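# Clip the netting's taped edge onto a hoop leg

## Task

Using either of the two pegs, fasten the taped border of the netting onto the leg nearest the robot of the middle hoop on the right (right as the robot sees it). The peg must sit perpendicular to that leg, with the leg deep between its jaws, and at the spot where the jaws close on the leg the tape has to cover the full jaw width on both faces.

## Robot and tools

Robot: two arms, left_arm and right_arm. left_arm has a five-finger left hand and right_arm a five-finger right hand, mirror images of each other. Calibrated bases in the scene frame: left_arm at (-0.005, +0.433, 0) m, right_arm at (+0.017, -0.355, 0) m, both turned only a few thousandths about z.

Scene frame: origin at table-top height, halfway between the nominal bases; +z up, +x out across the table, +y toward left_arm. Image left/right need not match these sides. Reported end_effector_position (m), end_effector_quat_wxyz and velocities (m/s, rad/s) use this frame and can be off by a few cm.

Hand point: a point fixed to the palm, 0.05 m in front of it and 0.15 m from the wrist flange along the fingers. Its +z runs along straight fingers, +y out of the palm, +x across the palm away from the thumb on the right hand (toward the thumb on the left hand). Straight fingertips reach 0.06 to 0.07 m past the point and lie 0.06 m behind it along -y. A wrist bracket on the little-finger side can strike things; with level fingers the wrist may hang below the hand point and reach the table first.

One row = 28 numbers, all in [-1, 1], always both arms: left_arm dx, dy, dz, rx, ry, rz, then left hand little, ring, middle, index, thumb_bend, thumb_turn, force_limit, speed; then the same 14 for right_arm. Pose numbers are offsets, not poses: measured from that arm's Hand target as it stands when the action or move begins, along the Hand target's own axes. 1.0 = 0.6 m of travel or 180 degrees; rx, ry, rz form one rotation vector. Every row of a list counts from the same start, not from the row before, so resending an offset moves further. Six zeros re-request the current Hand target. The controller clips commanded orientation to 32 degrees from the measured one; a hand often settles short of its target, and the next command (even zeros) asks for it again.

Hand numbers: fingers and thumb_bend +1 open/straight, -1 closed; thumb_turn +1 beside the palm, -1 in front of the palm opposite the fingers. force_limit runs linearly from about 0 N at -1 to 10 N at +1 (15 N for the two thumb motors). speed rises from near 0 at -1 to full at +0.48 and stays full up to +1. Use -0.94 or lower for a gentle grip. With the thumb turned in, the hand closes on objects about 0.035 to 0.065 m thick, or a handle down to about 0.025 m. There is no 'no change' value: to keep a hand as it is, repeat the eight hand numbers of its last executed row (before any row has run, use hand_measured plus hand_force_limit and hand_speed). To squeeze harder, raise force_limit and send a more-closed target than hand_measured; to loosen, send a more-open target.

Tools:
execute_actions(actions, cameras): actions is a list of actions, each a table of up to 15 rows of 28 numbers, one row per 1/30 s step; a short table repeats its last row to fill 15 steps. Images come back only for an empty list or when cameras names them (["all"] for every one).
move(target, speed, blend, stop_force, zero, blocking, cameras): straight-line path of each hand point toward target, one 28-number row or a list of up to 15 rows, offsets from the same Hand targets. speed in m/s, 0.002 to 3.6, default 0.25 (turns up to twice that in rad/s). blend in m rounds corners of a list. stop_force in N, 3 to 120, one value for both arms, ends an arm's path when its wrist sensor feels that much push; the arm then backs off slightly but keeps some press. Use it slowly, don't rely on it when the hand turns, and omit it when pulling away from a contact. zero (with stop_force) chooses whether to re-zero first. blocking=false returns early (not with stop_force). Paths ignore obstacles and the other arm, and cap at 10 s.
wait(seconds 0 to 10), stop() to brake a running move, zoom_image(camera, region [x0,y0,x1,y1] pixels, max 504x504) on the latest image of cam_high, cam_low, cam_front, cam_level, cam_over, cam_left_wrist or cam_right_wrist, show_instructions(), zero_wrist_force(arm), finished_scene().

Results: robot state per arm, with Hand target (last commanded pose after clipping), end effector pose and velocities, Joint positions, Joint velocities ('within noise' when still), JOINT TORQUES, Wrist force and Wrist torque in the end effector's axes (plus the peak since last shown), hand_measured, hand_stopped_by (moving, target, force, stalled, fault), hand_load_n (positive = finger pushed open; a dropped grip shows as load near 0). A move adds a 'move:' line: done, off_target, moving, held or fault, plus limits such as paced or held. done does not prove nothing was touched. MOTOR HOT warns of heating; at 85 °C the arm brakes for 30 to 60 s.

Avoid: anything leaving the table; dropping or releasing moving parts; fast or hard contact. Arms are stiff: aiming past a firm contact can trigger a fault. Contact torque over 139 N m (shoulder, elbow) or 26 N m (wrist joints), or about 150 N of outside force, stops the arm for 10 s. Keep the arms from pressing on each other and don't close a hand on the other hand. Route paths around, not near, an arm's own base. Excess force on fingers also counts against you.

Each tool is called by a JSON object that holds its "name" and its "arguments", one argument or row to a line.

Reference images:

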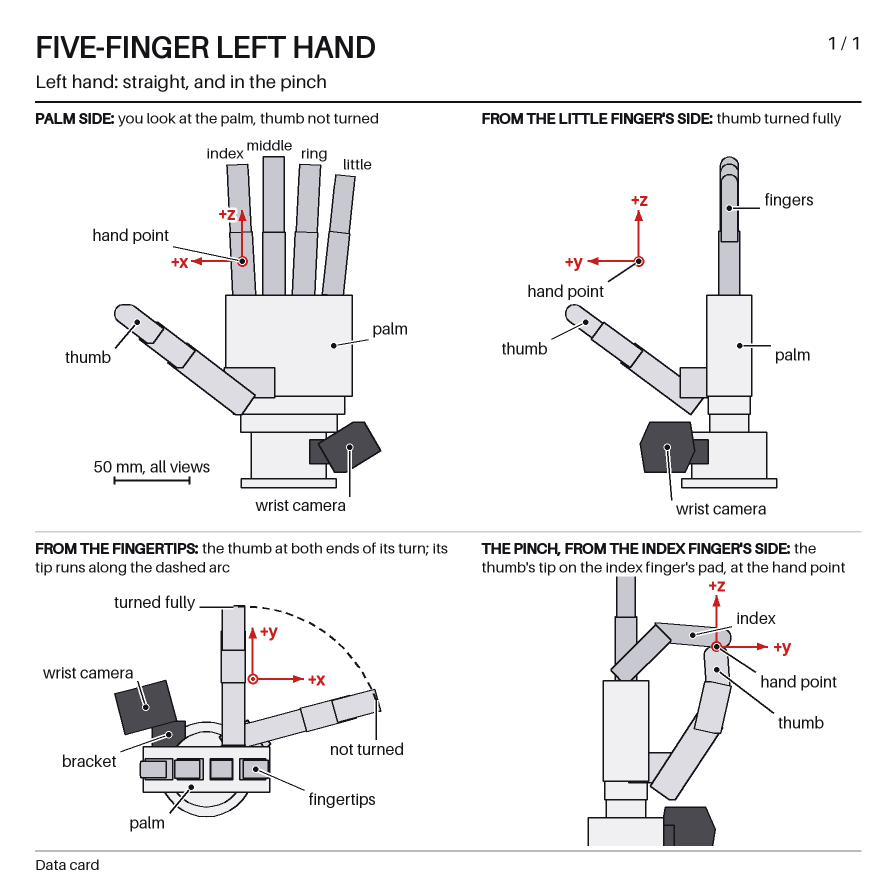

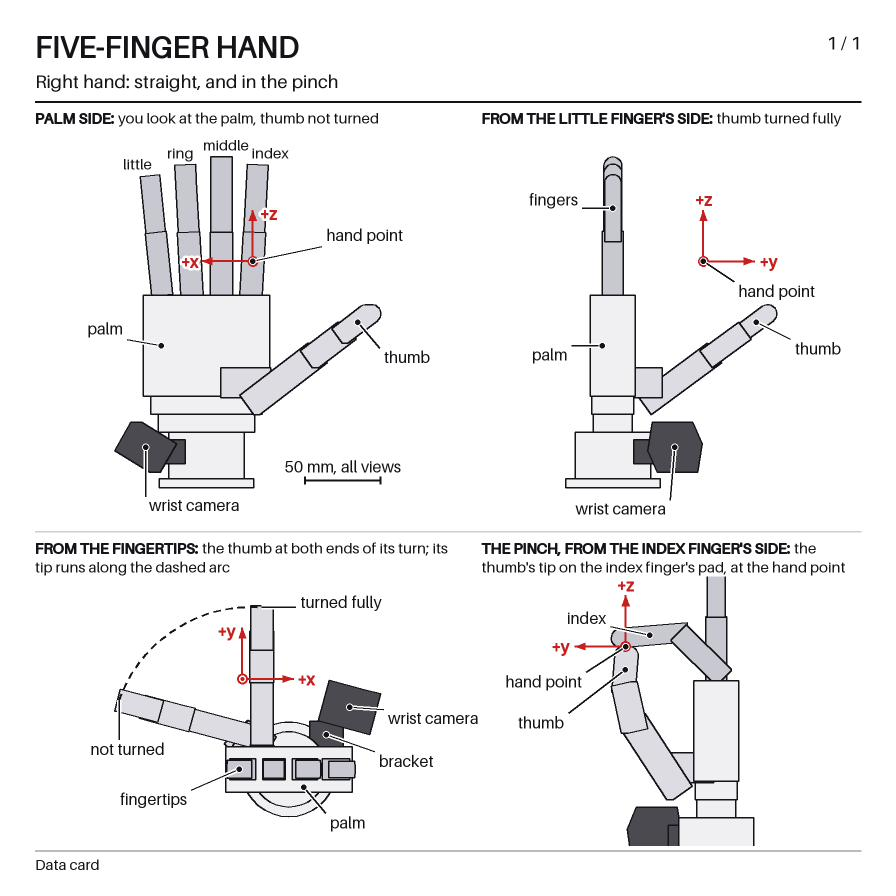

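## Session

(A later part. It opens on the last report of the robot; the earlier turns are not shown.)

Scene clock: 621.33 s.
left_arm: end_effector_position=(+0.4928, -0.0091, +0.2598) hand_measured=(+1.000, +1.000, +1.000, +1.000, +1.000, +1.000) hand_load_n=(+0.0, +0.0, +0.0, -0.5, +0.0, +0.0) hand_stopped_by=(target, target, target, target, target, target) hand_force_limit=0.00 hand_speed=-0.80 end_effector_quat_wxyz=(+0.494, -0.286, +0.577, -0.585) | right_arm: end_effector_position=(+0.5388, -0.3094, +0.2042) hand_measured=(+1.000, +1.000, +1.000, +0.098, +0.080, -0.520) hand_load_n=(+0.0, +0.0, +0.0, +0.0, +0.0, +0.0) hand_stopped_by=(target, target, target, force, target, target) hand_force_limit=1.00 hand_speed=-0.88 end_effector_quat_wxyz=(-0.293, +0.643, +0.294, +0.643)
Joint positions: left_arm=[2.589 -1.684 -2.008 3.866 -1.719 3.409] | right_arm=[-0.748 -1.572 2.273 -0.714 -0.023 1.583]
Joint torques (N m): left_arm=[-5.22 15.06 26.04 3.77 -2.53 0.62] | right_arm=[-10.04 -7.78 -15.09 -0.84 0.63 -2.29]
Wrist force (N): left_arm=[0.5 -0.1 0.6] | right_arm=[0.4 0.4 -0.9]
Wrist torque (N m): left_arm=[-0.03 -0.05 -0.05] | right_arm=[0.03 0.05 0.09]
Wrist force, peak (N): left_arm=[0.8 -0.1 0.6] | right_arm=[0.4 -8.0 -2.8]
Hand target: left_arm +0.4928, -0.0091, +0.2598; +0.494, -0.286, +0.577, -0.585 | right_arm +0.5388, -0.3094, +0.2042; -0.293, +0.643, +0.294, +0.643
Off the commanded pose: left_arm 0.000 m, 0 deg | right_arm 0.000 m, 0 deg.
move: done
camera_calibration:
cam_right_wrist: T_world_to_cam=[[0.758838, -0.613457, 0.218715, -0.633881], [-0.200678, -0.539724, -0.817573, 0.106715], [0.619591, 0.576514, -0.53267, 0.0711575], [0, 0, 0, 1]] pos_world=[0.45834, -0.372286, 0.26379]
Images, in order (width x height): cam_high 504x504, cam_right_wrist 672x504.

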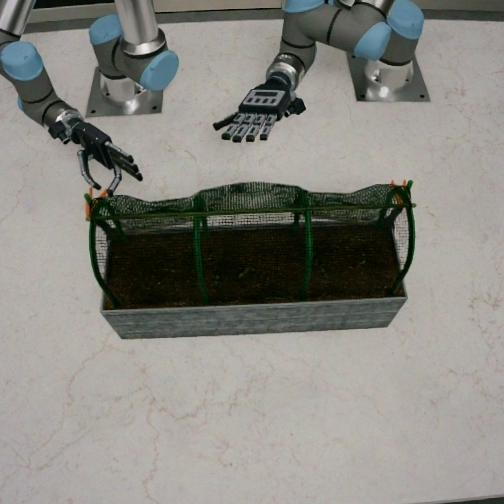

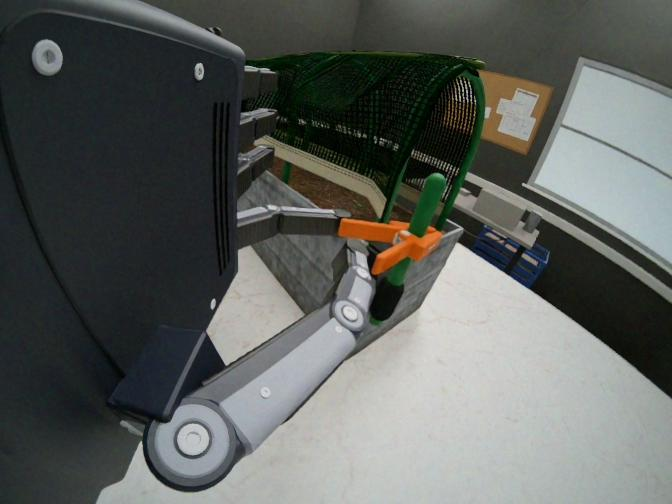

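{"name": "move", "arguments": {
  "target": [
    [0,0,0,0,0,0,1,1,1,1,1,1,0,-0.8,0,0,0,0,0,0,1,1,1,0.3,0.08,-0.52,0.3,-0.5],
    [0,0,0,0,0,0,1,1,1,1,1,1,0,-0.8,0,-0.042,0,0,0,0,1,1,1,0.3,0.08,-0.52,0.3,-0.5],
    [0,0,0,0,0,0,1,1,1,1,1,1,0,-0.8,0,-0.042,-0.006,0,0,0,1,1,1,0.3,0.6,-0.52,0.3,-0.5]
  ],
  "speed": 0.06,
  "cameras": ["cam_right_wrist", "cam_high"]
}}

{"name": "zoom_image", "arguments": {
  "camera": "cam_right_wrist",
  "region": [230, 150, 470, 330]
}}

{"name": "zoom_image", "arguments": {
  "camera": "cam_high",
  "region": [60, 140, 140, 220]
}}

Scene clock: 641.67 s.
left_arm: end_effector_position=(+0.4928, -0.0091, +0.2598) hand_measured=(+1.000, +1.000, +1.000, +1.000, +1.000, +1.000) hand_load_n=(+0.5, -0.5, +0.0, +0.0, +0.0, +0.0) hand_stopped_by=(target, target, target, target, target, target) hand_force_limit=0.00 hand_speed=-0.80 end_effector_quat_wxyz=(+0.494, -0.286, +0.577, -0.585) | right_arm: end_effector_position=(+0.5174, -0.2956, +0.2042) hand_measured=(+1.000, +1.000, +1.000, +0.300, +0.600, -0.520) hand_load_n=(+0.0, +0.0, +0.0, +0.0, +0.0, +0.0) hand_stopped_by=(target, target, target, target, target, target) hand_force_limit=0.30 hand_speed=-0.50 end_effector_quat_wxyz=(-0.293, +0.643, +0.294, +0.643)
Joint positions: left_arm=[2.589 -1.684 -2.008 3.866 -1.719 3.409] | right_arm=[-0.763 -1.636 2.334 -0.705 -0.039 1.577]
Joint torques (N m): left_arm=[-5.17 15.36 25.54 3.74 -2.3 0.52] | right_arm=[-13.03 -22.92 -4.02 -1.44 -1.75 2.28]
Wrist force (N): left_arm=[0.4 -0.1 0.3] | right_arm=[0.5 0.4 -0.6]
Wrist torque (N m): left_arm=[0.00 -0.03 -0.06] | right_arm=[0.01 0.02 0.01]
Wrist force, peak (N): left_arm=[0.9 -0.2 0.4] | right_arm=[0.5 0.4 -1.1]
Hand target: left_arm +0.4928, -0.0091, +0.2598; +0.494, -0.286, +0.577, -0.585 | right_arm +0.5174, -0.2956, +0.2042; -0.293, +0.643, +0.294, +0.643
Off the commanded pose: left_arm 0.000 m, 0 deg | right_arm 0.000 m, 0 deg.
move: done
camera_calibration:
cam_right_wrist: T_world_to_cam=[[0.758924, -0.613349, 0.218715, -0.609154], [-0.200549, -0.539704, -0.817618, 0.109749], [0.619527, 0.576647, -0.532602, 0.0764656], [0, 0, 0, 1]] pos_world=[0.43694, -0.358486, 0.26369]
Images, in order (width x height): cam_high 504x504, cam_right_wrist 672x504.

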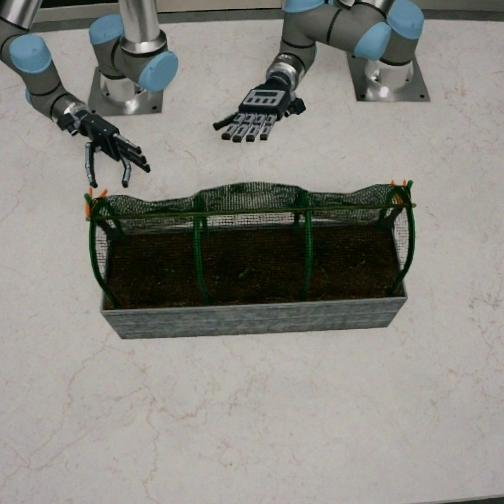

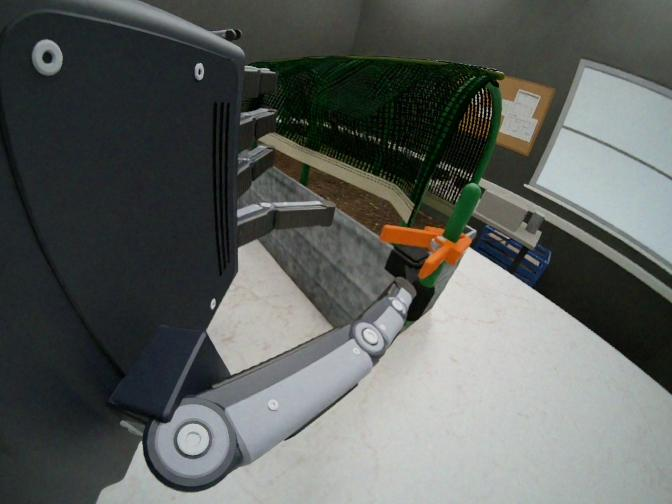

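Scaled by 2.100 from the camera's 672x504 image, which has a finer 960x720 frame.

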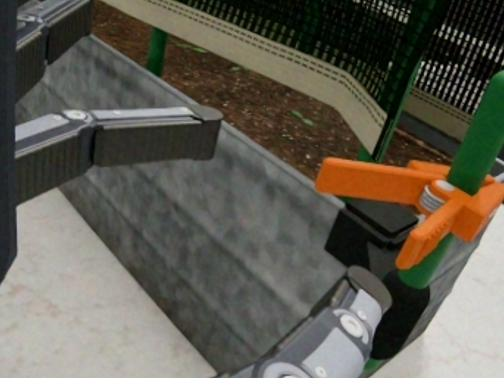

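Scaled by 6.300.

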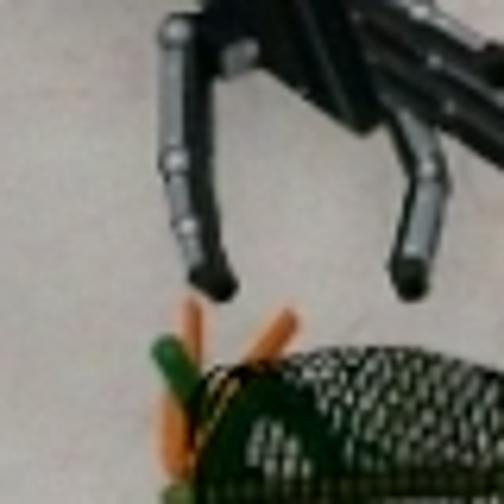

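{"name": "move", "arguments": {
  "target": [
    [0,0,0,0,0,0,1,1,1,1,1,1,0,-0.8,0,0.0527,-0.0082,0,0,0,1,1,1,0.25,0.6,-0.52,0.3,-0.5],
    [0,0,0,0,0,0,1,1,1,1,1,1,0,-0.8,0,0.0527,0.0002,0,0,0,1,1,1,0.25,0.6,-0.52,0.3,-0.5]
  ],
  "speed": 0.04
}}

{"name": "move", "arguments": {
  "target": [0,0,0,0,0,0,1,1,1,1,1,1,0,-0.8,0,0,0,0,0,0,1,1,1,0.12,0.36,-0.52,0,-0.85],
  "speed": 0.04,
  "cameras": ["cam_right_wrist", "cam_high"]
}}

{"name": "zoom_image", "arguments": {
  "camera": "cam_right_wrist",
  "region": [230, 150, 470, 330]
}}

{"name": "zoom_image", "arguments": {
  "camera": "cam_high",
  "region": [60, 140, 140, 220]
}}

Scene clock: 651.90 s.
left_arm: end_effector_position=(+0.4928, -0.0091, +0.2598) hand_measured=(+1.000, +1.000, +1.000, +1.000, +1.000, +1.000) hand_load_n=(+0.0, +0.0, +0.0, +0.0, +0.0, +0.0) hand_stopped_by=(target, target, target, target, target, target) hand_force_limit=0.00 hand_speed=-0.80 end_effector_quat_wxyz=(+0.494, -0.286, +0.577, -0.585) | right_arm: end_effector_position=(+0.5413, -0.3163, +0.2042) hand_measured=(+1.000, +1.000, +1.000, +0.250, +0.600, -0.520) hand_load_n=(+0.0, +0.0, +0.5, +0.0, +0.0, +0.5) hand_stopped_by=(target, target, target, target, target, target) hand_force_limit=0.30 hand_speed=-0.50 end_effector_quat_wxyz=(-0.293, +0.643, +0.294, +0.643)
Joint positions: left_arm=[2.589 -1.684 -2.008 3.866 -1.719 3.409] | right_arm=[-0.759 -1.561 2.261 -0.714 -0.034 1.583]
Joint torques (N m): left_arm=[-4.62 15.42 25.55 3.65 -2.41 0.52] | right_arm=[13.32 -6.26 -25.96 1.61 2.51 -2.67]
Wrist force (N): left_arm=[0.6 -0.4 0.4] | right_arm=[0.1 0.2 -0.8]
Wrist torque (N m): left_arm=[-0.07 -0.06 -0.03] | right_arm=[0.00 0.08 0.07]
Wrist force, peak (N): left_arm=[0.6 -0.1 0.8] | right_arm=[0.4 0.5 -1.0]
Hand target: left_arm +0.4928, -0.0091, +0.2598; +0.494, -0.286, +0.577, -0.585 | right_arm +0.5414, -0.3162, +0.2042; -0.293, +0.643, +0.294, +0.643
Off the commanded pose: left_arm 0.000 m, 0 deg | right_arm 0.000 m, 0 deg.
move: done

Scene clock: 653.27 s.
left_arm: end_effector_position=(+0.4928, -0.0091, +0.2598) hand_measured=(+1.000, +1.000, +1.000, +1.000, +1.000, +1.000) hand_load_n=(+0.0, +0.0, +0.0, +0.0, +0.0, +0.5) hand_stopped_by=(target, target, target, target, target, target) hand_force_limit=0.00 hand_speed=-0.80 end_effector_quat_wxyz=(+0.494, -0.286, +0.577, -0.585) | right_arm: end_effector_position=(+0.5414, -0.3162, +0.2042) hand_measured=(+1.000, +1.000, +1.000, +0.120, +0.362, -0.520) hand_load_n=(+0.0, +0.0, +0.0, +3.5, +3.0, +0.5) hand_stopped_by=(target, target, target, target, target, target) hand_force_limit=0.00 hand_speed=-0.85 end_effector_quat_wxyz=(-0.293, +0.643, +0.294, +0.643)
Joint positions: left_arm=[2.589 -1.684 -2.008 3.866 -1.719 3.409] | right_arm=[-0.759 -1.561 2.261 -0.713 -0.034 1.583]
Joint torques (N m): left_arm=[-5.01 15 26.55 3.58 -2.41 0.49] | right_arm=[12.06 -7.45 -24.58 1.65 2.44 -2.42]
Wrist force (N): left_arm=[0.6 0.0 0.3] | right_arm=[0.2 0.6 1.5]
Wrist torque (N m): left_arm=[0.00 -0.06 -0.04] | right_arm=[0.04 0.05 0.09]
Wrist force, peak (N): left_arm=[0.5 -0.2 0.8] | right_arm=[0.2 0.7 1.6]
Hand target: left_arm +0.4928, -0.0091, +0.2598; +0.494, -0.286, +0.577, -0.585 | right_arm +0.5414, -0.3162, +0.2042; -0.293, +0.643, +0.294, +0.643
Off the commanded pose: left_arm 0.000 m, 0 deg | right_arm 0.000 m, 0 deg.
move: done
camera_calibration:
cam_right_wrist: T_world_to_cam=[[0.758915, -0.613356, 0.21873, -0.639952], [-0.200679, -0.539834, -0.817501, 0.103486], [0.619497, 0.576519, -0.532775, 0.0736025], [0, 0, 0, 1]] pos_world=[0.46084, -0.379086, 0.26379]
Images, in order (width x height): cam_high 504x504, cam_right_wrist 672x504.

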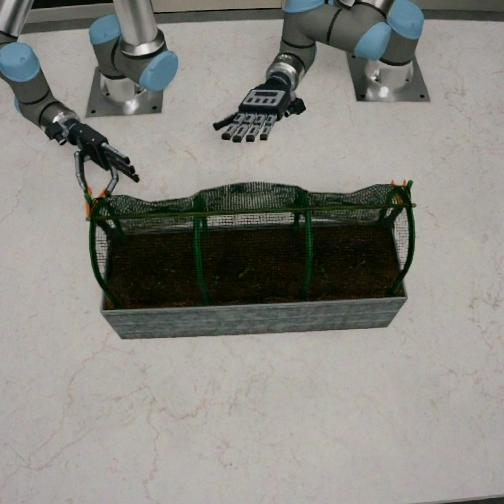

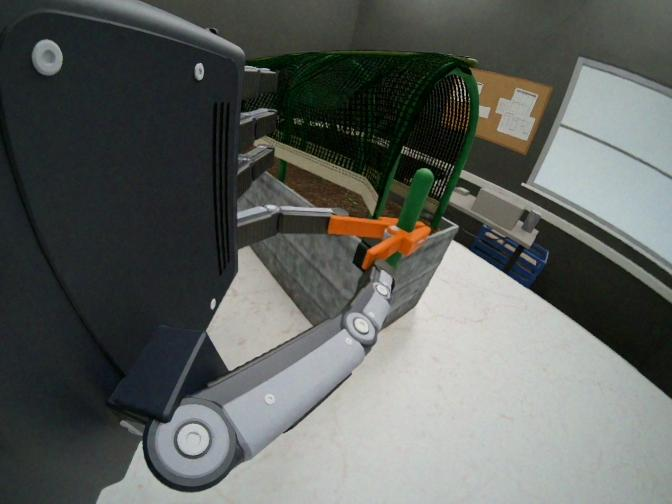

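Scaled by 2.100 from the camera's 672x504 image, which has a finer 960x720 frame.

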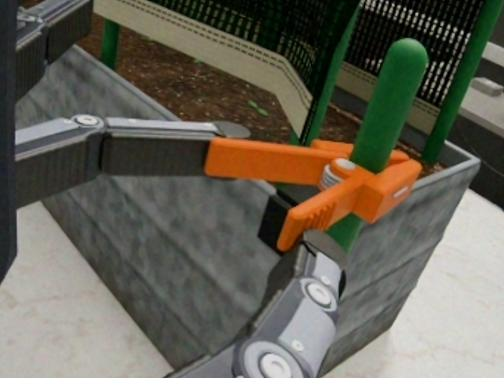

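Scaled by 6.300.

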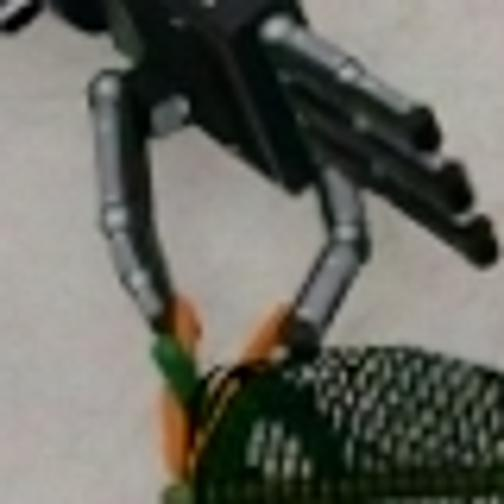

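{"name": "move", "arguments": {
  "target": [0,0,0,0,0,0,1,1,1,1,1,1,0,-0.8,0,0,0,0,0,0,1,1,1,0.05,0.24,-0.52,1,-0.88],
  "speed": 0.04,
  "cameras": ["cam_right_wrist", "cam_high"]
}}

{"name": "zoom_image", "arguments": {
  "camera": "cam_right_wrist",
  "region": [310, 190, 450, 300]
}}

{"name": "zoom_image", "arguments": {
  "camera": "cam_high",
  "region": [60, 140, 140, 220]
}}

Scene clock: 656.97 s.
left_arm: end_effector_position=(+0.4928, -0.0091, +0.2598) hand_measured=(+1.000, +1.000, +1.000, +1.000, +1.000, +1.000) hand_load_n=(+0.0, +0.0, +0.0, +0.0, +0.0, -0.5) hand_stopped_by=(target, target, target, target, target, target) hand_force_limit=0.00 hand_speed=-0.80 end_effector_quat_wxyz=(+0.494, -0.286, +0.577, -0.585) | right_arm: end_effector_position=(+0.5414, -0.3162, +0.2042) hand_measured=(+1.000, +1.000, +1.000, +0.058, +0.246, -0.520) hand_load_n=(+0.0, +0.0, +0.0, +12.5, +14.0, +0.0) hand_stopped_by=(target, target, target, force, stalled, target) hand_force_limit=1.00 hand_speed=-0.88 end_effector_quat_wxyz=(-0.293, +0.643, +0.294, +0.643)
Joint positions: left_arm=[2.589 -1.684 -2.008 3.866 -1.719 3.409] | right_arm=[-0.759 -1.56 2.261 -0.713 -0.034 1.583]
Joint torques (N m): left_arm=[-4.31 14.92 26.85 3.68 -2.38 0.35] | right_arm=[6.37 -6.51 -20.65 1.01 -0.52 -2.68]
Wrist force (N): left_arm=[0.7 -0.1 0.2] | right_arm=[0.3 -1.5 4.5]
Wrist torque (N m): left_arm=[-0.01 -0.07 -0.04] | right_arm=[0.17 0.06 0.07]
Wrist force, peak (N): left_arm=[0.9 -0.2 0.4] | right_arm=[0.3 -1.6 4.8]
Hand target: left_arm +0.4928, -0.0091, +0.2598; +0.494, -0.286, +0.577, -0.585 | right_arm +0.5414, -0.3162, +0.2042; -0.293, +0.643, +0.294, +0.643
Off the commanded pose: left_arm 0.000 m, 0 deg | right_arm 0.000 m, 0 deg.
move: done
camera_calibration:
cam_right_wrist: T_world_to_cam=[[0.758915, -0.613356, 0.21873, -0.639952], [-0.200679, -0.539834, -0.817501, 0.103486], [0.619497, 0.576519, -0.532775, 0.0736025], [0, 0, 0, 1]] pos_world=[0.46084, -0.379086, 0.26379]
Images, in order (width x height): cam_high 504x504, cam_right_wrist 672x504.

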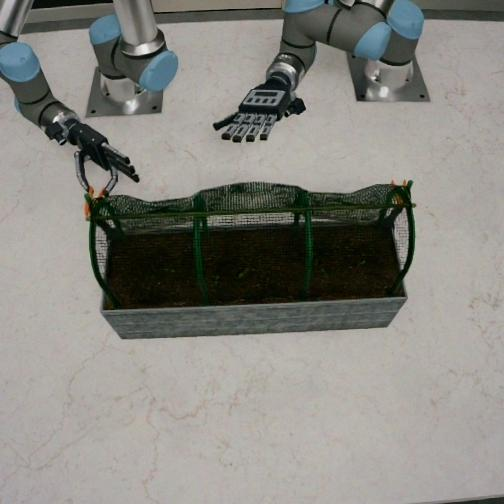

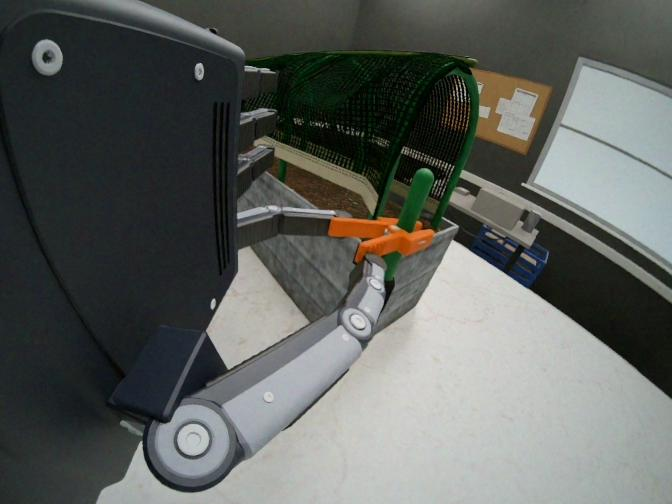

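Scaled by 3.600 from the camera's 672x504 image, which has a finer 960x720 frame.

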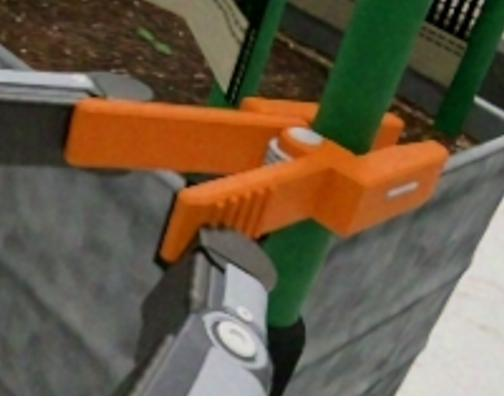

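Scaled by 6.300.

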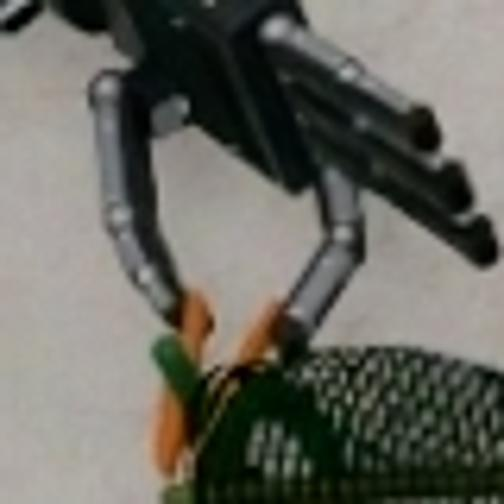

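{"name": "move", "arguments": {
  "target": [0,0,0,0,0,0,1,1,1,1,1,1,0,-0.8,0,-0.0144,-0.0083,0,0,0,1,1,1,0.05,0.24,-0.52,1,-0.88],
  "speed": 0.02,
  "stop_force": 10,
  "cameras": ["cam_right_wrist", "cam_high"]
}}

{"name": "zoom_image", "arguments": {
  "camera": "cam_right_wrist",
  "region": [310, 190, 450, 300]
}}

{"name": "zoom_image", "arguments": {
  "camera": "cam_high",
  "region": [60, 140, 140, 220]
}}

Scene clock: 686.20 s.
left_arm: end_effector_position=(+0.4928, -0.0091, +0.2598) hand_measured=(+1.000, +1.000, +1.000, +1.000, +1.000, +1.000) hand_load_n=(+0.0, +0.0, +0.0, -0.5, +0.5, -0.5) hand_stopped_by=(target, target, target, target, target, target) hand_force_limit=0.00 hand_speed=-0.80 end_effector_quat_wxyz=(+0.494, -0.286, +0.577, -0.585) | right_arm: end_effector_position=(+0.5316, -0.3143, +0.2042) hand_measured=(+1.000, +1.000, +1.000, +0.058, +0.250, -0.520) hand_load_n=(+0.0, +0.0, +0.0, +6.0, +7.5, +0.5) hand_stopped_by=(target, target, target, force, stalled, target) hand_force_limit=1.00 hand_speed=-0.88 end_effector_quat_wxyz=(-0.293, +0.643, +0.294, +0.643)
Joint positions: left_arm=[2.589 -1.684 -2.008 3.866 -1.719 3.409] | right_arm=[-0.777 -1.585 2.285 -0.709 -0.052 1.578]
Joint torques (N m): left_arm=[-5.56 15.53 25.92 3.54 -2.33 0.46] | right_arm=[-12.07 -25.35 -1.28 -0.46 -3.45 2.48]
Wrist force (N): left_arm=[0.8 -0.2 0.0] | right_arm=[-0.2 7.9 3.5]
Wrist torque (N m): left_arm=[-0.01 -0.11 -0.02] | right_arm=[0.12 0.08 0.09]
Wrist force, peak (N): left_arm=[1.0 0.0 0.4] | right_arm=[0.0 7.9 3.4]
Hand target: left_arm +0.4928, -0.0091, +0.2598; +0.494, -0.286, +0.577, -0.585 | right_arm +0.5316, -0.3143, +0.2042; -0.293, +0.643, +0.294, +0.643
Off the commanded pose: left_arm 0.000 m, 0 deg | right_arm 0.000 m, 0 deg.
move: done
camera_calibration:
cam_right_wrist: T_world_to_cam=[[0.758953, -0.61332, 0.218697, -0.63142], [-0.200645, -0.539803, -0.81753, 0.102569], [0.619461, 0.576586, -0.532745, 0.0785498], [0, 0, 0, 1]] pos_world=[0.45114, -0.377186, 0.26379]
Images, in order (width x height): cam_high 504x504, cam_right_wrist 672x504.

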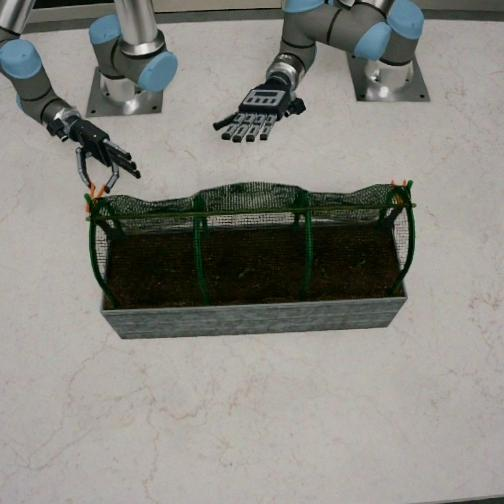

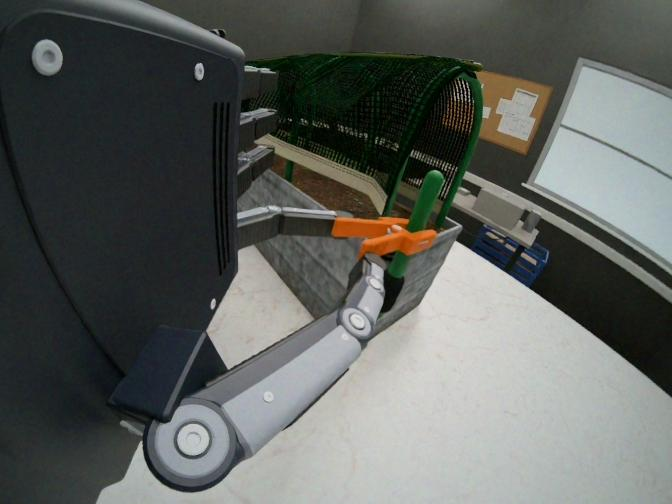

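Scaled by 3.600 from the camera's 672x504 image, which has a finer 960x720 frame.

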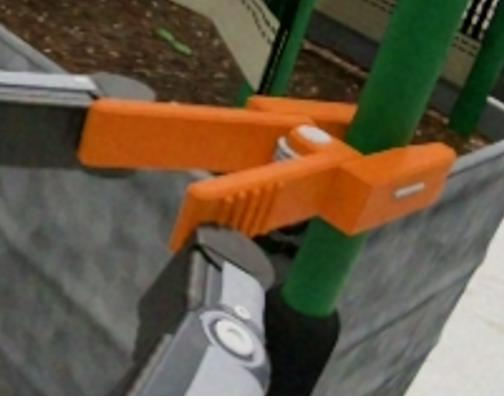

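Scaled by 6.300.

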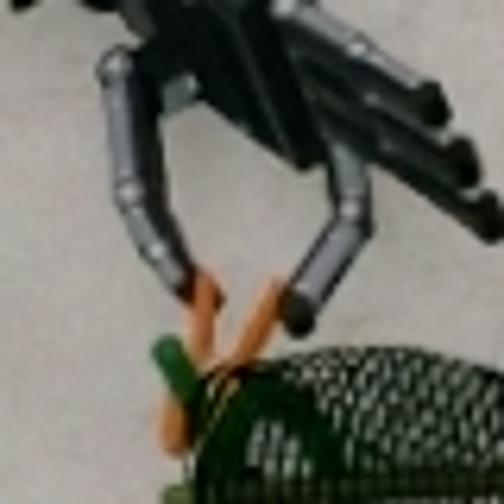

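{"name": "move", "arguments": {
  "target": [0,0,0,0,0,0,1,1,1,1,1,1,0,-0.8,0,-0.0144,-0.0083,0,0,0,1,1,1,0.05,0.24,-0.52,1,-0.88],
  "speed": 0.02,
  "stop_force": 15,
  "cameras": ["cam_right_wrist", "cam_high"]
}}

{"name": "zoom_image", "arguments": {
  "camera": "cam_right_wrist",
  "region": [310, 190, 450, 300]
}}

{"name": "zoom_image", "arguments": {
  "camera": "cam_high",
  "region": [60, 140, 140, 220]
}}

Scene clock: 693.97 s.
left_arm: end_effector_position=(+0.4928, -0.0091, +0.2598) hand_measured=(+1.000, +1.000, +1.000, +1.000, +1.000, +1.000) hand_load_n=(+0.0, +0.0, -0.5, +0.0, +0.0, +0.0) hand_stopped_by=(target, target, target, target, target, target) hand_force_limit=0.00 hand_speed=-0.80 end_effector_quat_wxyz=(+0.494, -0.286, +0.577, -0.585) | right_arm: end_effector_position=(+0.5218, -0.3124, +0.2042) hand_measured=(+1.000, +1.000, +1.000, +0.056, +0.246, -0.520) hand_load_n=(+0.0, +0.0, +0.0, +0.0, +0.0, +0.0) hand_stopped_by=(target, target, target, force, stalled, target) hand_force_limit=1.00 hand_speed=-0.88 end_effector_quat_wxyz=(-0.293, +0.643, +0.294, +0.643)
Joint positions: left_arm=[2.589 -1.684 -2.008 3.866 -1.719 3.409] | right_arm=[-0.796 -1.61 2.31 -0.705 -0.071 1.576]
Joint torques (N m): left_arm=[-5.49 15.74 26.06 3.42 -2.3 0.4] | right_arm=[-13.22 -24.29 -4.3 -1.38 -1.82 2.19]
Wrist force (N): left_arm=[0.5 -0.1 0.1] | right_arm=[-0.3 0.4 -0.8]
Wrist torque (N m): left_arm=[0.00 -0.05 -0.05] | right_arm=[0.05 0.13 -0.03]
Wrist force, peak (N): left_arm=[0.9 -0.4 0.5] | right_arm=[0.2 8.0 3.7]
Hand target: left_arm +0.4928, -0.0091, +0.2598; +0.494, -0.286, +0.577, -0.585 | right_arm +0.5218, -0.3124, +0.2042; -0.293, +0.643, +0.294, +0.643
Off the commanded pose: left_arm 0.000 m, 0 deg | right_arm 0.000 m, 0 deg.
move: done
camera_calibration:
cam_right_wrist: T_world_to_cam=[[0.758953, -0.61332, 0.218697, -0.622817], [-0.200645, -0.539803, -0.81753, 0.101628], [0.619461, 0.576586, -0.532745, 0.0835251], [0, 0, 0, 1]] pos_world=[0.44134, -0.375286, 0.26379]
Images, in order (width x height): cam_high 504x504, cam_right_wrist 672x504.

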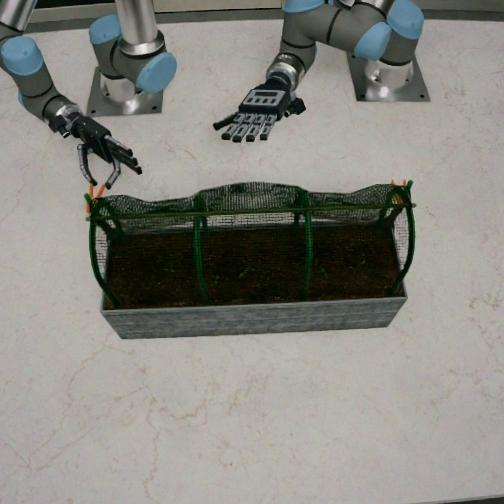

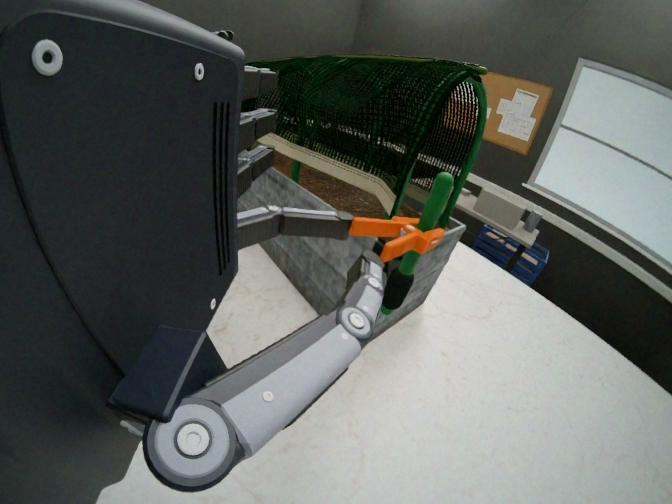

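Scaled by 3.600 from the camera's 672x504 image, which has a finer 960x720 frame.

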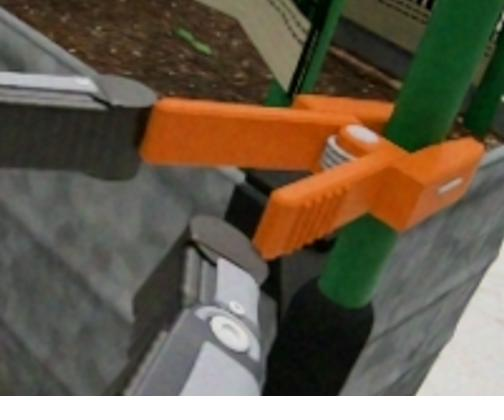

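Scaled by 6.300.

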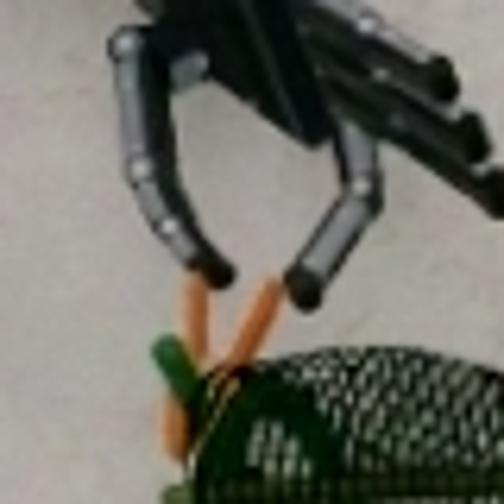

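{"name": "move", "arguments": {
  "target": [
    [0,0,0,0,0,0,1,1,1,1,1,1,0,-0.8,0,-0.025,0,0,0,0,1,1,1,0.05,0.24,-0.52,0.3,-0.5],
    [0,0,0,0,0,0,1,1,1,1,1,1,0,-0.8,0,-0.025,0,0,0,0,1,1,1,0.27,0.6,-0.52,0.3,-0.5],
    [0,0,0,0,0,0,1,1,1,1,1,1,0,-0.8,0,0.0175,0.0083,0,0,0,1,1,1,0.27,0.6,-0.52,0.3,-0.5],
    [0,0,0,0,0,0,1,1,1,1,1,1,0,-0.8,0,0.0175,0.0167,0,0,0,1,1,1,0.27,0.6,-0.52,0.3,-0.5]
  ],
  "speed": 0.05
}}

{"name": "move", "arguments": {
  "target": [0,0,0,0,0,0,1,1,1,1,1,1,0,-0.8,0,0,0,0,0,0,1,1,1,0.12,0.36,-0.52,0,-0.85],
  "speed": 0.04,
  "cameras": ["cam_right_wrist", "cam_high"]
}}

{"name": "zoom_image", "arguments": {
  "camera": "cam_right_wrist",
  "region": [310, 190, 450, 300]
}}

{"name": "zoom_image", "arguments": {
  "camera": "cam_high",
  "region": [60, 140, 140, 220]
}}

Scene clock: 718.77 s.
left_arm: end_effector_position=(+0.4928, -0.0091, +0.2598) hand_measured=(+1.000, +1.000, +1.000, +1.000, +1.000, +1.000) hand_load_n=(+0.0, +0.0, +0.0, +0.0, +0.0, +0.0) hand_stopped_by=(target, target, target, target, target, target) hand_force_limit=0.00 hand_speed=-0.80 end_effector_quat_wxyz=(+0.494, -0.286, +0.577, -0.585) | right_arm: end_effector_position=(+0.5362, -0.3118, +0.2042) hand_measured=(+1.000, +1.000, +1.000, +0.270, +0.600, -0.520) hand_load_n=(+0.0, +0.0, +0.0, +0.0, +0.0, +0.5) hand_stopped_by=(target, target, target, target, target, target) hand_force_limit=0.30 hand_speed=-0.50 end_effector_quat_wxyz=(-0.293, +0.643, +0.294, +0.643)
Joint positions: left_arm=[2.589 -1.684 -2.008 3.866 -1.719 3.409] | right_arm=[-0.76 -1.577 2.277 -0.714 -0.035 1.583]
Joint torques (N m): left_arm=[-5.15 16.06 25.55 3.51 -2.37 0.25] | right_arm=[13.62 -6.36 -25.63 -1.33 2.48 2.09]
Wrist force (N): left_arm=[0.6 -0.1 0.3] | right_arm=[0.4 0.1 -0.5]
Wrist torque (N m): left_arm=[-0.01 -0.06 -0.04] | right_arm=[-0.04 0.03 0.06]
Wrist force, peak (N): left_arm=[0.9 0.0 0.4] | right_arm=[0.2 0.5 -1.1]
Hand target: left_arm +0.4928, -0.0091, +0.2598; +0.494, -0.286, +0.577, -0.585 | right_arm +0.5363, -0.3118, +0.2042; -0.293, +0.643, +0.294, +0.643
Off the commanded pose: left_arm 0.000 m, 0 deg | right_arm 0.000 m, 0 deg.
move: done

Scene clock: 720.13 s.
left_arm: end_effector_position=(+0.4928, -0.0091, +0.2598) hand_measured=(+1.000, +1.000, +1.000, +1.000, +1.000, +1.000) hand_load_n=(-0.5, +0.0, +0.0, +0.0, +0.0, +0.0) hand_stopped_by=(target, target, target, target, target, target) hand_force_limit=0.00 hand_speed=-0.80 end_effector_quat_wxyz=(+0.494, -0.286, +0.577, -0.585) | right_arm: end_effector_position=(+0.5363, -0.3118, +0.2042) hand_measured=(+1.000, +1.000, +1.000, +0.120, +0.360, -0.520) hand_load_n=(+0.0, +0.5, +0.0, +0.0, +1.0, +0.0) hand_stopped_by=(target, target, target, target, target, target) hand_force_limit=0.00 hand_speed=-0.85 end_effector_quat_wxyz=(-0.293, +0.643, +0.294, +0.643)
Joint positions: left_arm=[2.589 -1.684 -2.008 3.866 -1.719 3.409] | right_arm=[-0.759 -1.577 2.277 -0.713 -0.035 1.583]
Joint torques (N m): left_arm=[-4.79 16.3 25.62 3.51 -2.33 0.2] | right_arm=[13.96 -6.2 -25.63 1.56 2.11 -2.48]
Wrist force (N): left_arm=[0.5 -0.3 0.1] | right_arm=[0.3 0.8 -0.7]
Wrist torque (N m): left_arm=[-0.03 -0.07 -0.04] | right_arm=[-0.01 0.04 0.10]
Wrist force, peak (N): left_arm=[0.9 0.0 0.4] | right_arm=[0.1 1.1 -1.1]
Hand target: left_arm +0.4928, -0.0091, +0.2598; +0.494, -0.286, +0.577, -0.585 | right_arm +0.5363, -0.3118, +0.2042; -0.293, +0.643, +0.294, +0.643
Off the commanded pose: left_arm 0.000 m, 0 deg | right_arm 0.000 m, 0 deg.
move: done
camera_calibration:
cam_right_wrist: T_world_to_cam=[[0.758915, -0.613356, 0.21873, -0.633397], [-0.200679, -0.539834, -0.817501, 0.104912], [0.619497, 0.576519, -0.532775, 0.0741057], [0, 0, 0, 1]] pos_world=[0.45584, -0.374586, 0.26379]
Images, in order (width x height): cam_high 504x504, cam_right_wrist 672x504.

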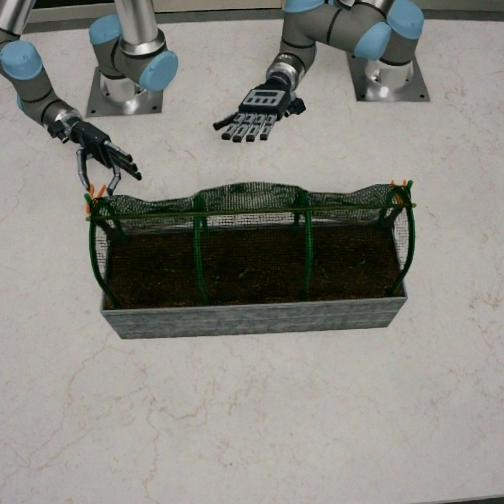

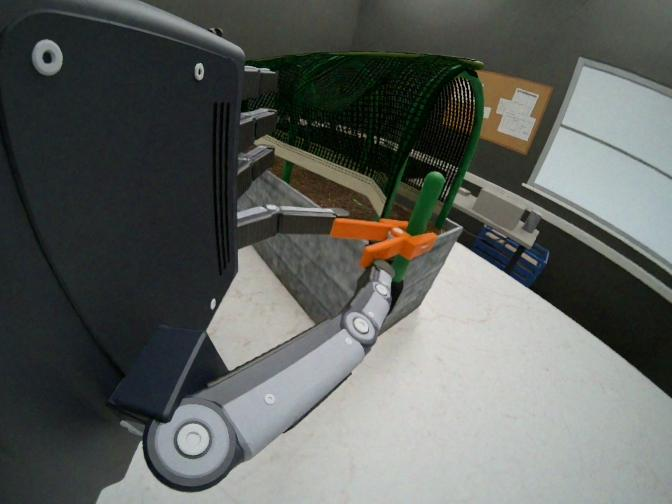

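Scaled by 3.600 from the camera's 672x504 image, which has a finer 960x720 frame.

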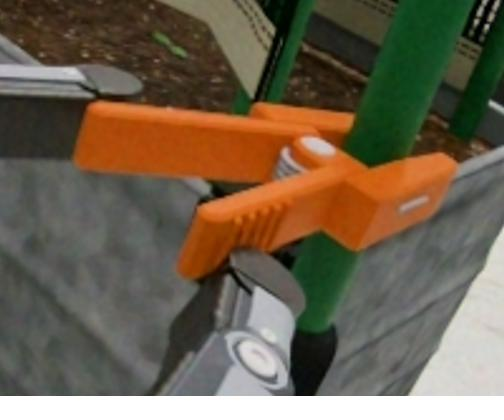

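Scaled by 6.300.

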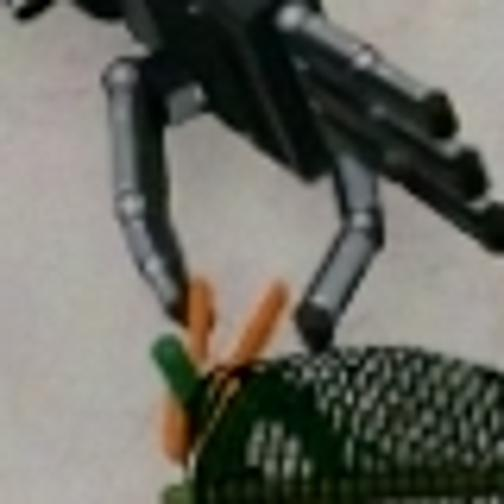

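{"name": "move", "arguments": {
  "target": [0,0,0,0,0,0,1,1,1,1,1,1,0,-0.8,0,0,0,0,0,0,1,1,1,-0.1,0.36,-0.52,0.9,-0.9],
  "speed": 0.04
}}

{"name": "move", "arguments": {
  "target": [0,0,0,0,0,0,1,1,1,1,1,1,0,-0.8,0,0,0,0,0,0,1,1,1,-0.1,0.22,-0.52,1,-0.9],
  "speed": 0.04,
  "cameras": ["cam_right_wrist", "cam_high"]
}}

{"name": "zoom_image", "arguments": {
  "camera": "cam_right_wrist",
  "region": [310, 190, 450, 300]
}}

{"name": "zoom_image", "arguments": {
  "camera": "cam_high",
  "region": [60, 140, 140, 220]
}}

Scene clock: 725.83 s.
left_arm: end_effector_position=(+0.4928, -0.0091, +0.2598) hand_measured=(+1.000, +1.000, +1.000, +1.000, +1.000, +1.000) hand_load_n=(+0.0, +0.0, +0.0, +0.0, +0.0, -0.5) hand_stopped_by=(target, target, target, target, target, target) hand_force_limit=0.00 hand_speed=-0.80 end_effector_quat_wxyz=(+0.494, -0.286, +0.577, -0.585) | right_arm: end_effector_position=(+0.5363, -0.3118, +0.2042) hand_measured=(+1.000, +1.000, +1.000, -0.044, +0.362, -0.520) hand_load_n=(+0.0, +0.0, +0.0, +9.5, +9.5, -0.5) hand_stopped_by=(target, target, target, force, target, target) hand_force_limit=0.90 hand_speed=-0.90 end_effector_quat_wxyz=(-0.293, +0.643, +0.294, +0.643)
Joint positions: left_arm=[2.589 -1.684 -2.008 3.866 -1.719 3.409] | right_arm=[-0.759 -1.577 2.277 -0.713 -0.035 1.583]
Joint torques (N m): left_arm=[-4.8 16.13 25.17 3.44 -2.29 -0.02] | right_arm=[13.15 -6.44 -24.83 1.59 -0.59 -2.55]
Wrist force (N): left_arm=[0.8 -0.2 -0.1] | right_arm=[0.3 0.9 1.2]
Wrist torque (N m): left_arm=[0.00 -0.10 -0.03] | right_arm=[0.05 0.04 0.08]
Wrist force, peak (N): left_arm=[0.7 -0.3 0.6] | right_arm=[0.2 1.4 1.4]
Hand target: left_arm +0.4928, -0.0091, +0.2598; +0.494, -0.286, +0.577, -0.585 | right_arm +0.5363, -0.3118, +0.2042; -0.293, +0.643, +0.294, +0.643
Off the commanded pose: left_arm 0.000 m, 0 deg | right_arm 0.000 m, 0 deg.
move: done

Scene clock: 726.47 s.
left_arm: end_effector_position=(+0.4928, -0.0091, +0.2598) hand_measured=(+1.000, +1.000, +1.000, +1.000, +1.000, +1.000) hand_load_n=(+0.0, +0.0, +0.0, +0.0, +0.0, +0.0) hand_stopped_by=(target, target, target, target, target, target) hand_force_limit=0.00 hand_speed=-0.80 end_effector_quat_wxyz=(+0.494, -0.286, +0.577, -0.585) | right_arm: end_effector_position=(+0.5363, -0.3118, +0.2042) hand_measured=(+1.000, +1.000, +1.000, -0.044, +0.314, -0.520) hand_load_n=(+0.0, +0.0, -0.5, +13.0, +14.5, +0.5) hand_stopped_by=(target, target, target, force, force, target) hand_force_limit=1.00 hand_speed=-0.90 end_effector_quat_wxyz=(-0.293, +0.643, +0.294, +0.643)
Joint positions: left_arm=[2.589 -1.684 -2.008 3.866 -1.719 3.409] | right_arm=[-0.759 -1.577 2.277 -0.713 -0.035 1.583]
Joint torques (N m): left_arm=[-4.32 16.15 25.8 3.42 -2.35 0.05] | right_arm=[12.7 -5.75 -25.12 1.33 -1.08 -2.6]
Wrist force (N): left_arm=[0.5 -0.2 0.6] | right_arm=[0.2 -0.2 2.6]
Wrist torque (N m): left_arm=[-0.04 -0.05 -0.04] | right_arm=[0.18 0.10 0.07]
Wrist force, peak (N): left_arm=[0.9 -0.1 0.3] | right_arm=[0.4 1.4 2.8]
Hand target: left_arm +0.4928, -0.0091, +0.2598; +0.494, -0.286, +0.577, -0.585 | right_arm +0.5363, -0.3118, +0.2042; -0.293, +0.643, +0.294, +0.643
Off the commanded pose: left_arm 0.000 m, 0 deg | right_arm 0.000 m, 0 deg.
move: done
camera_calibration:
cam_right_wrist: T_world_to_cam=[[0.758915, -0.613356, 0.21873, -0.633397], [-0.200679, -0.539834, -0.817501, 0.104912], [0.619497, 0.576519, -0.532775, 0.0741057], [0, 0, 0, 1]] pos_world=[0.45584, -0.374586, 0.26379]
Images, in order (width x height): cam_high 504x504, cam_right_wrist 672x504.

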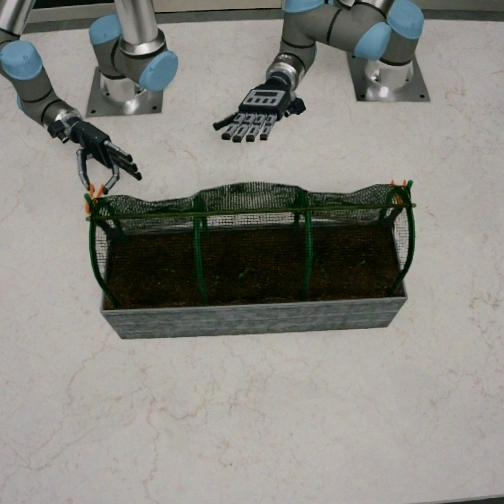

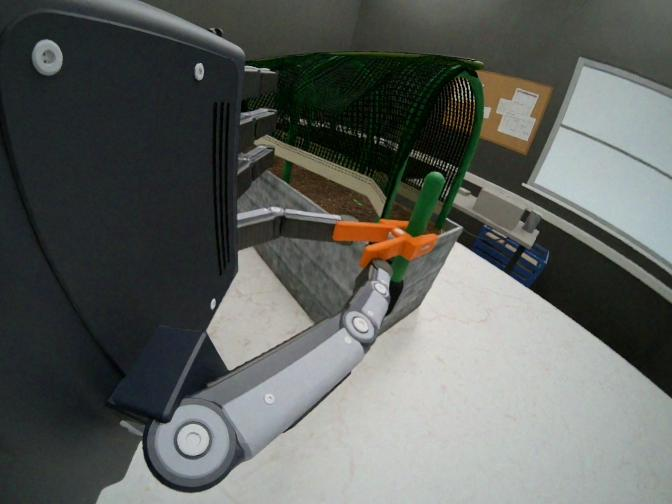

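Scaled by 3.600 from the camera's 672x504 image, which has a finer 960x720 frame.

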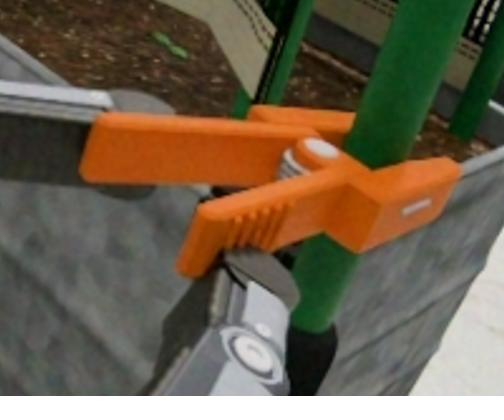

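Scaled by 6.300.

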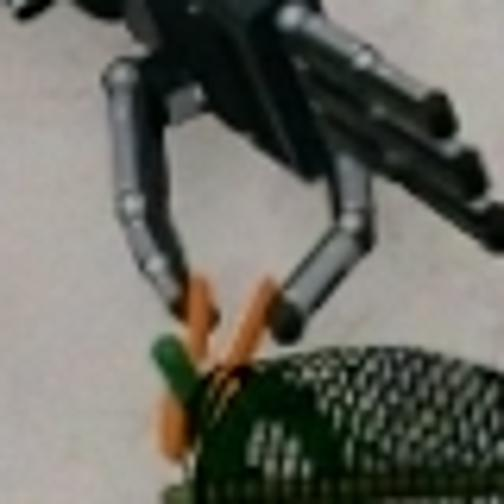

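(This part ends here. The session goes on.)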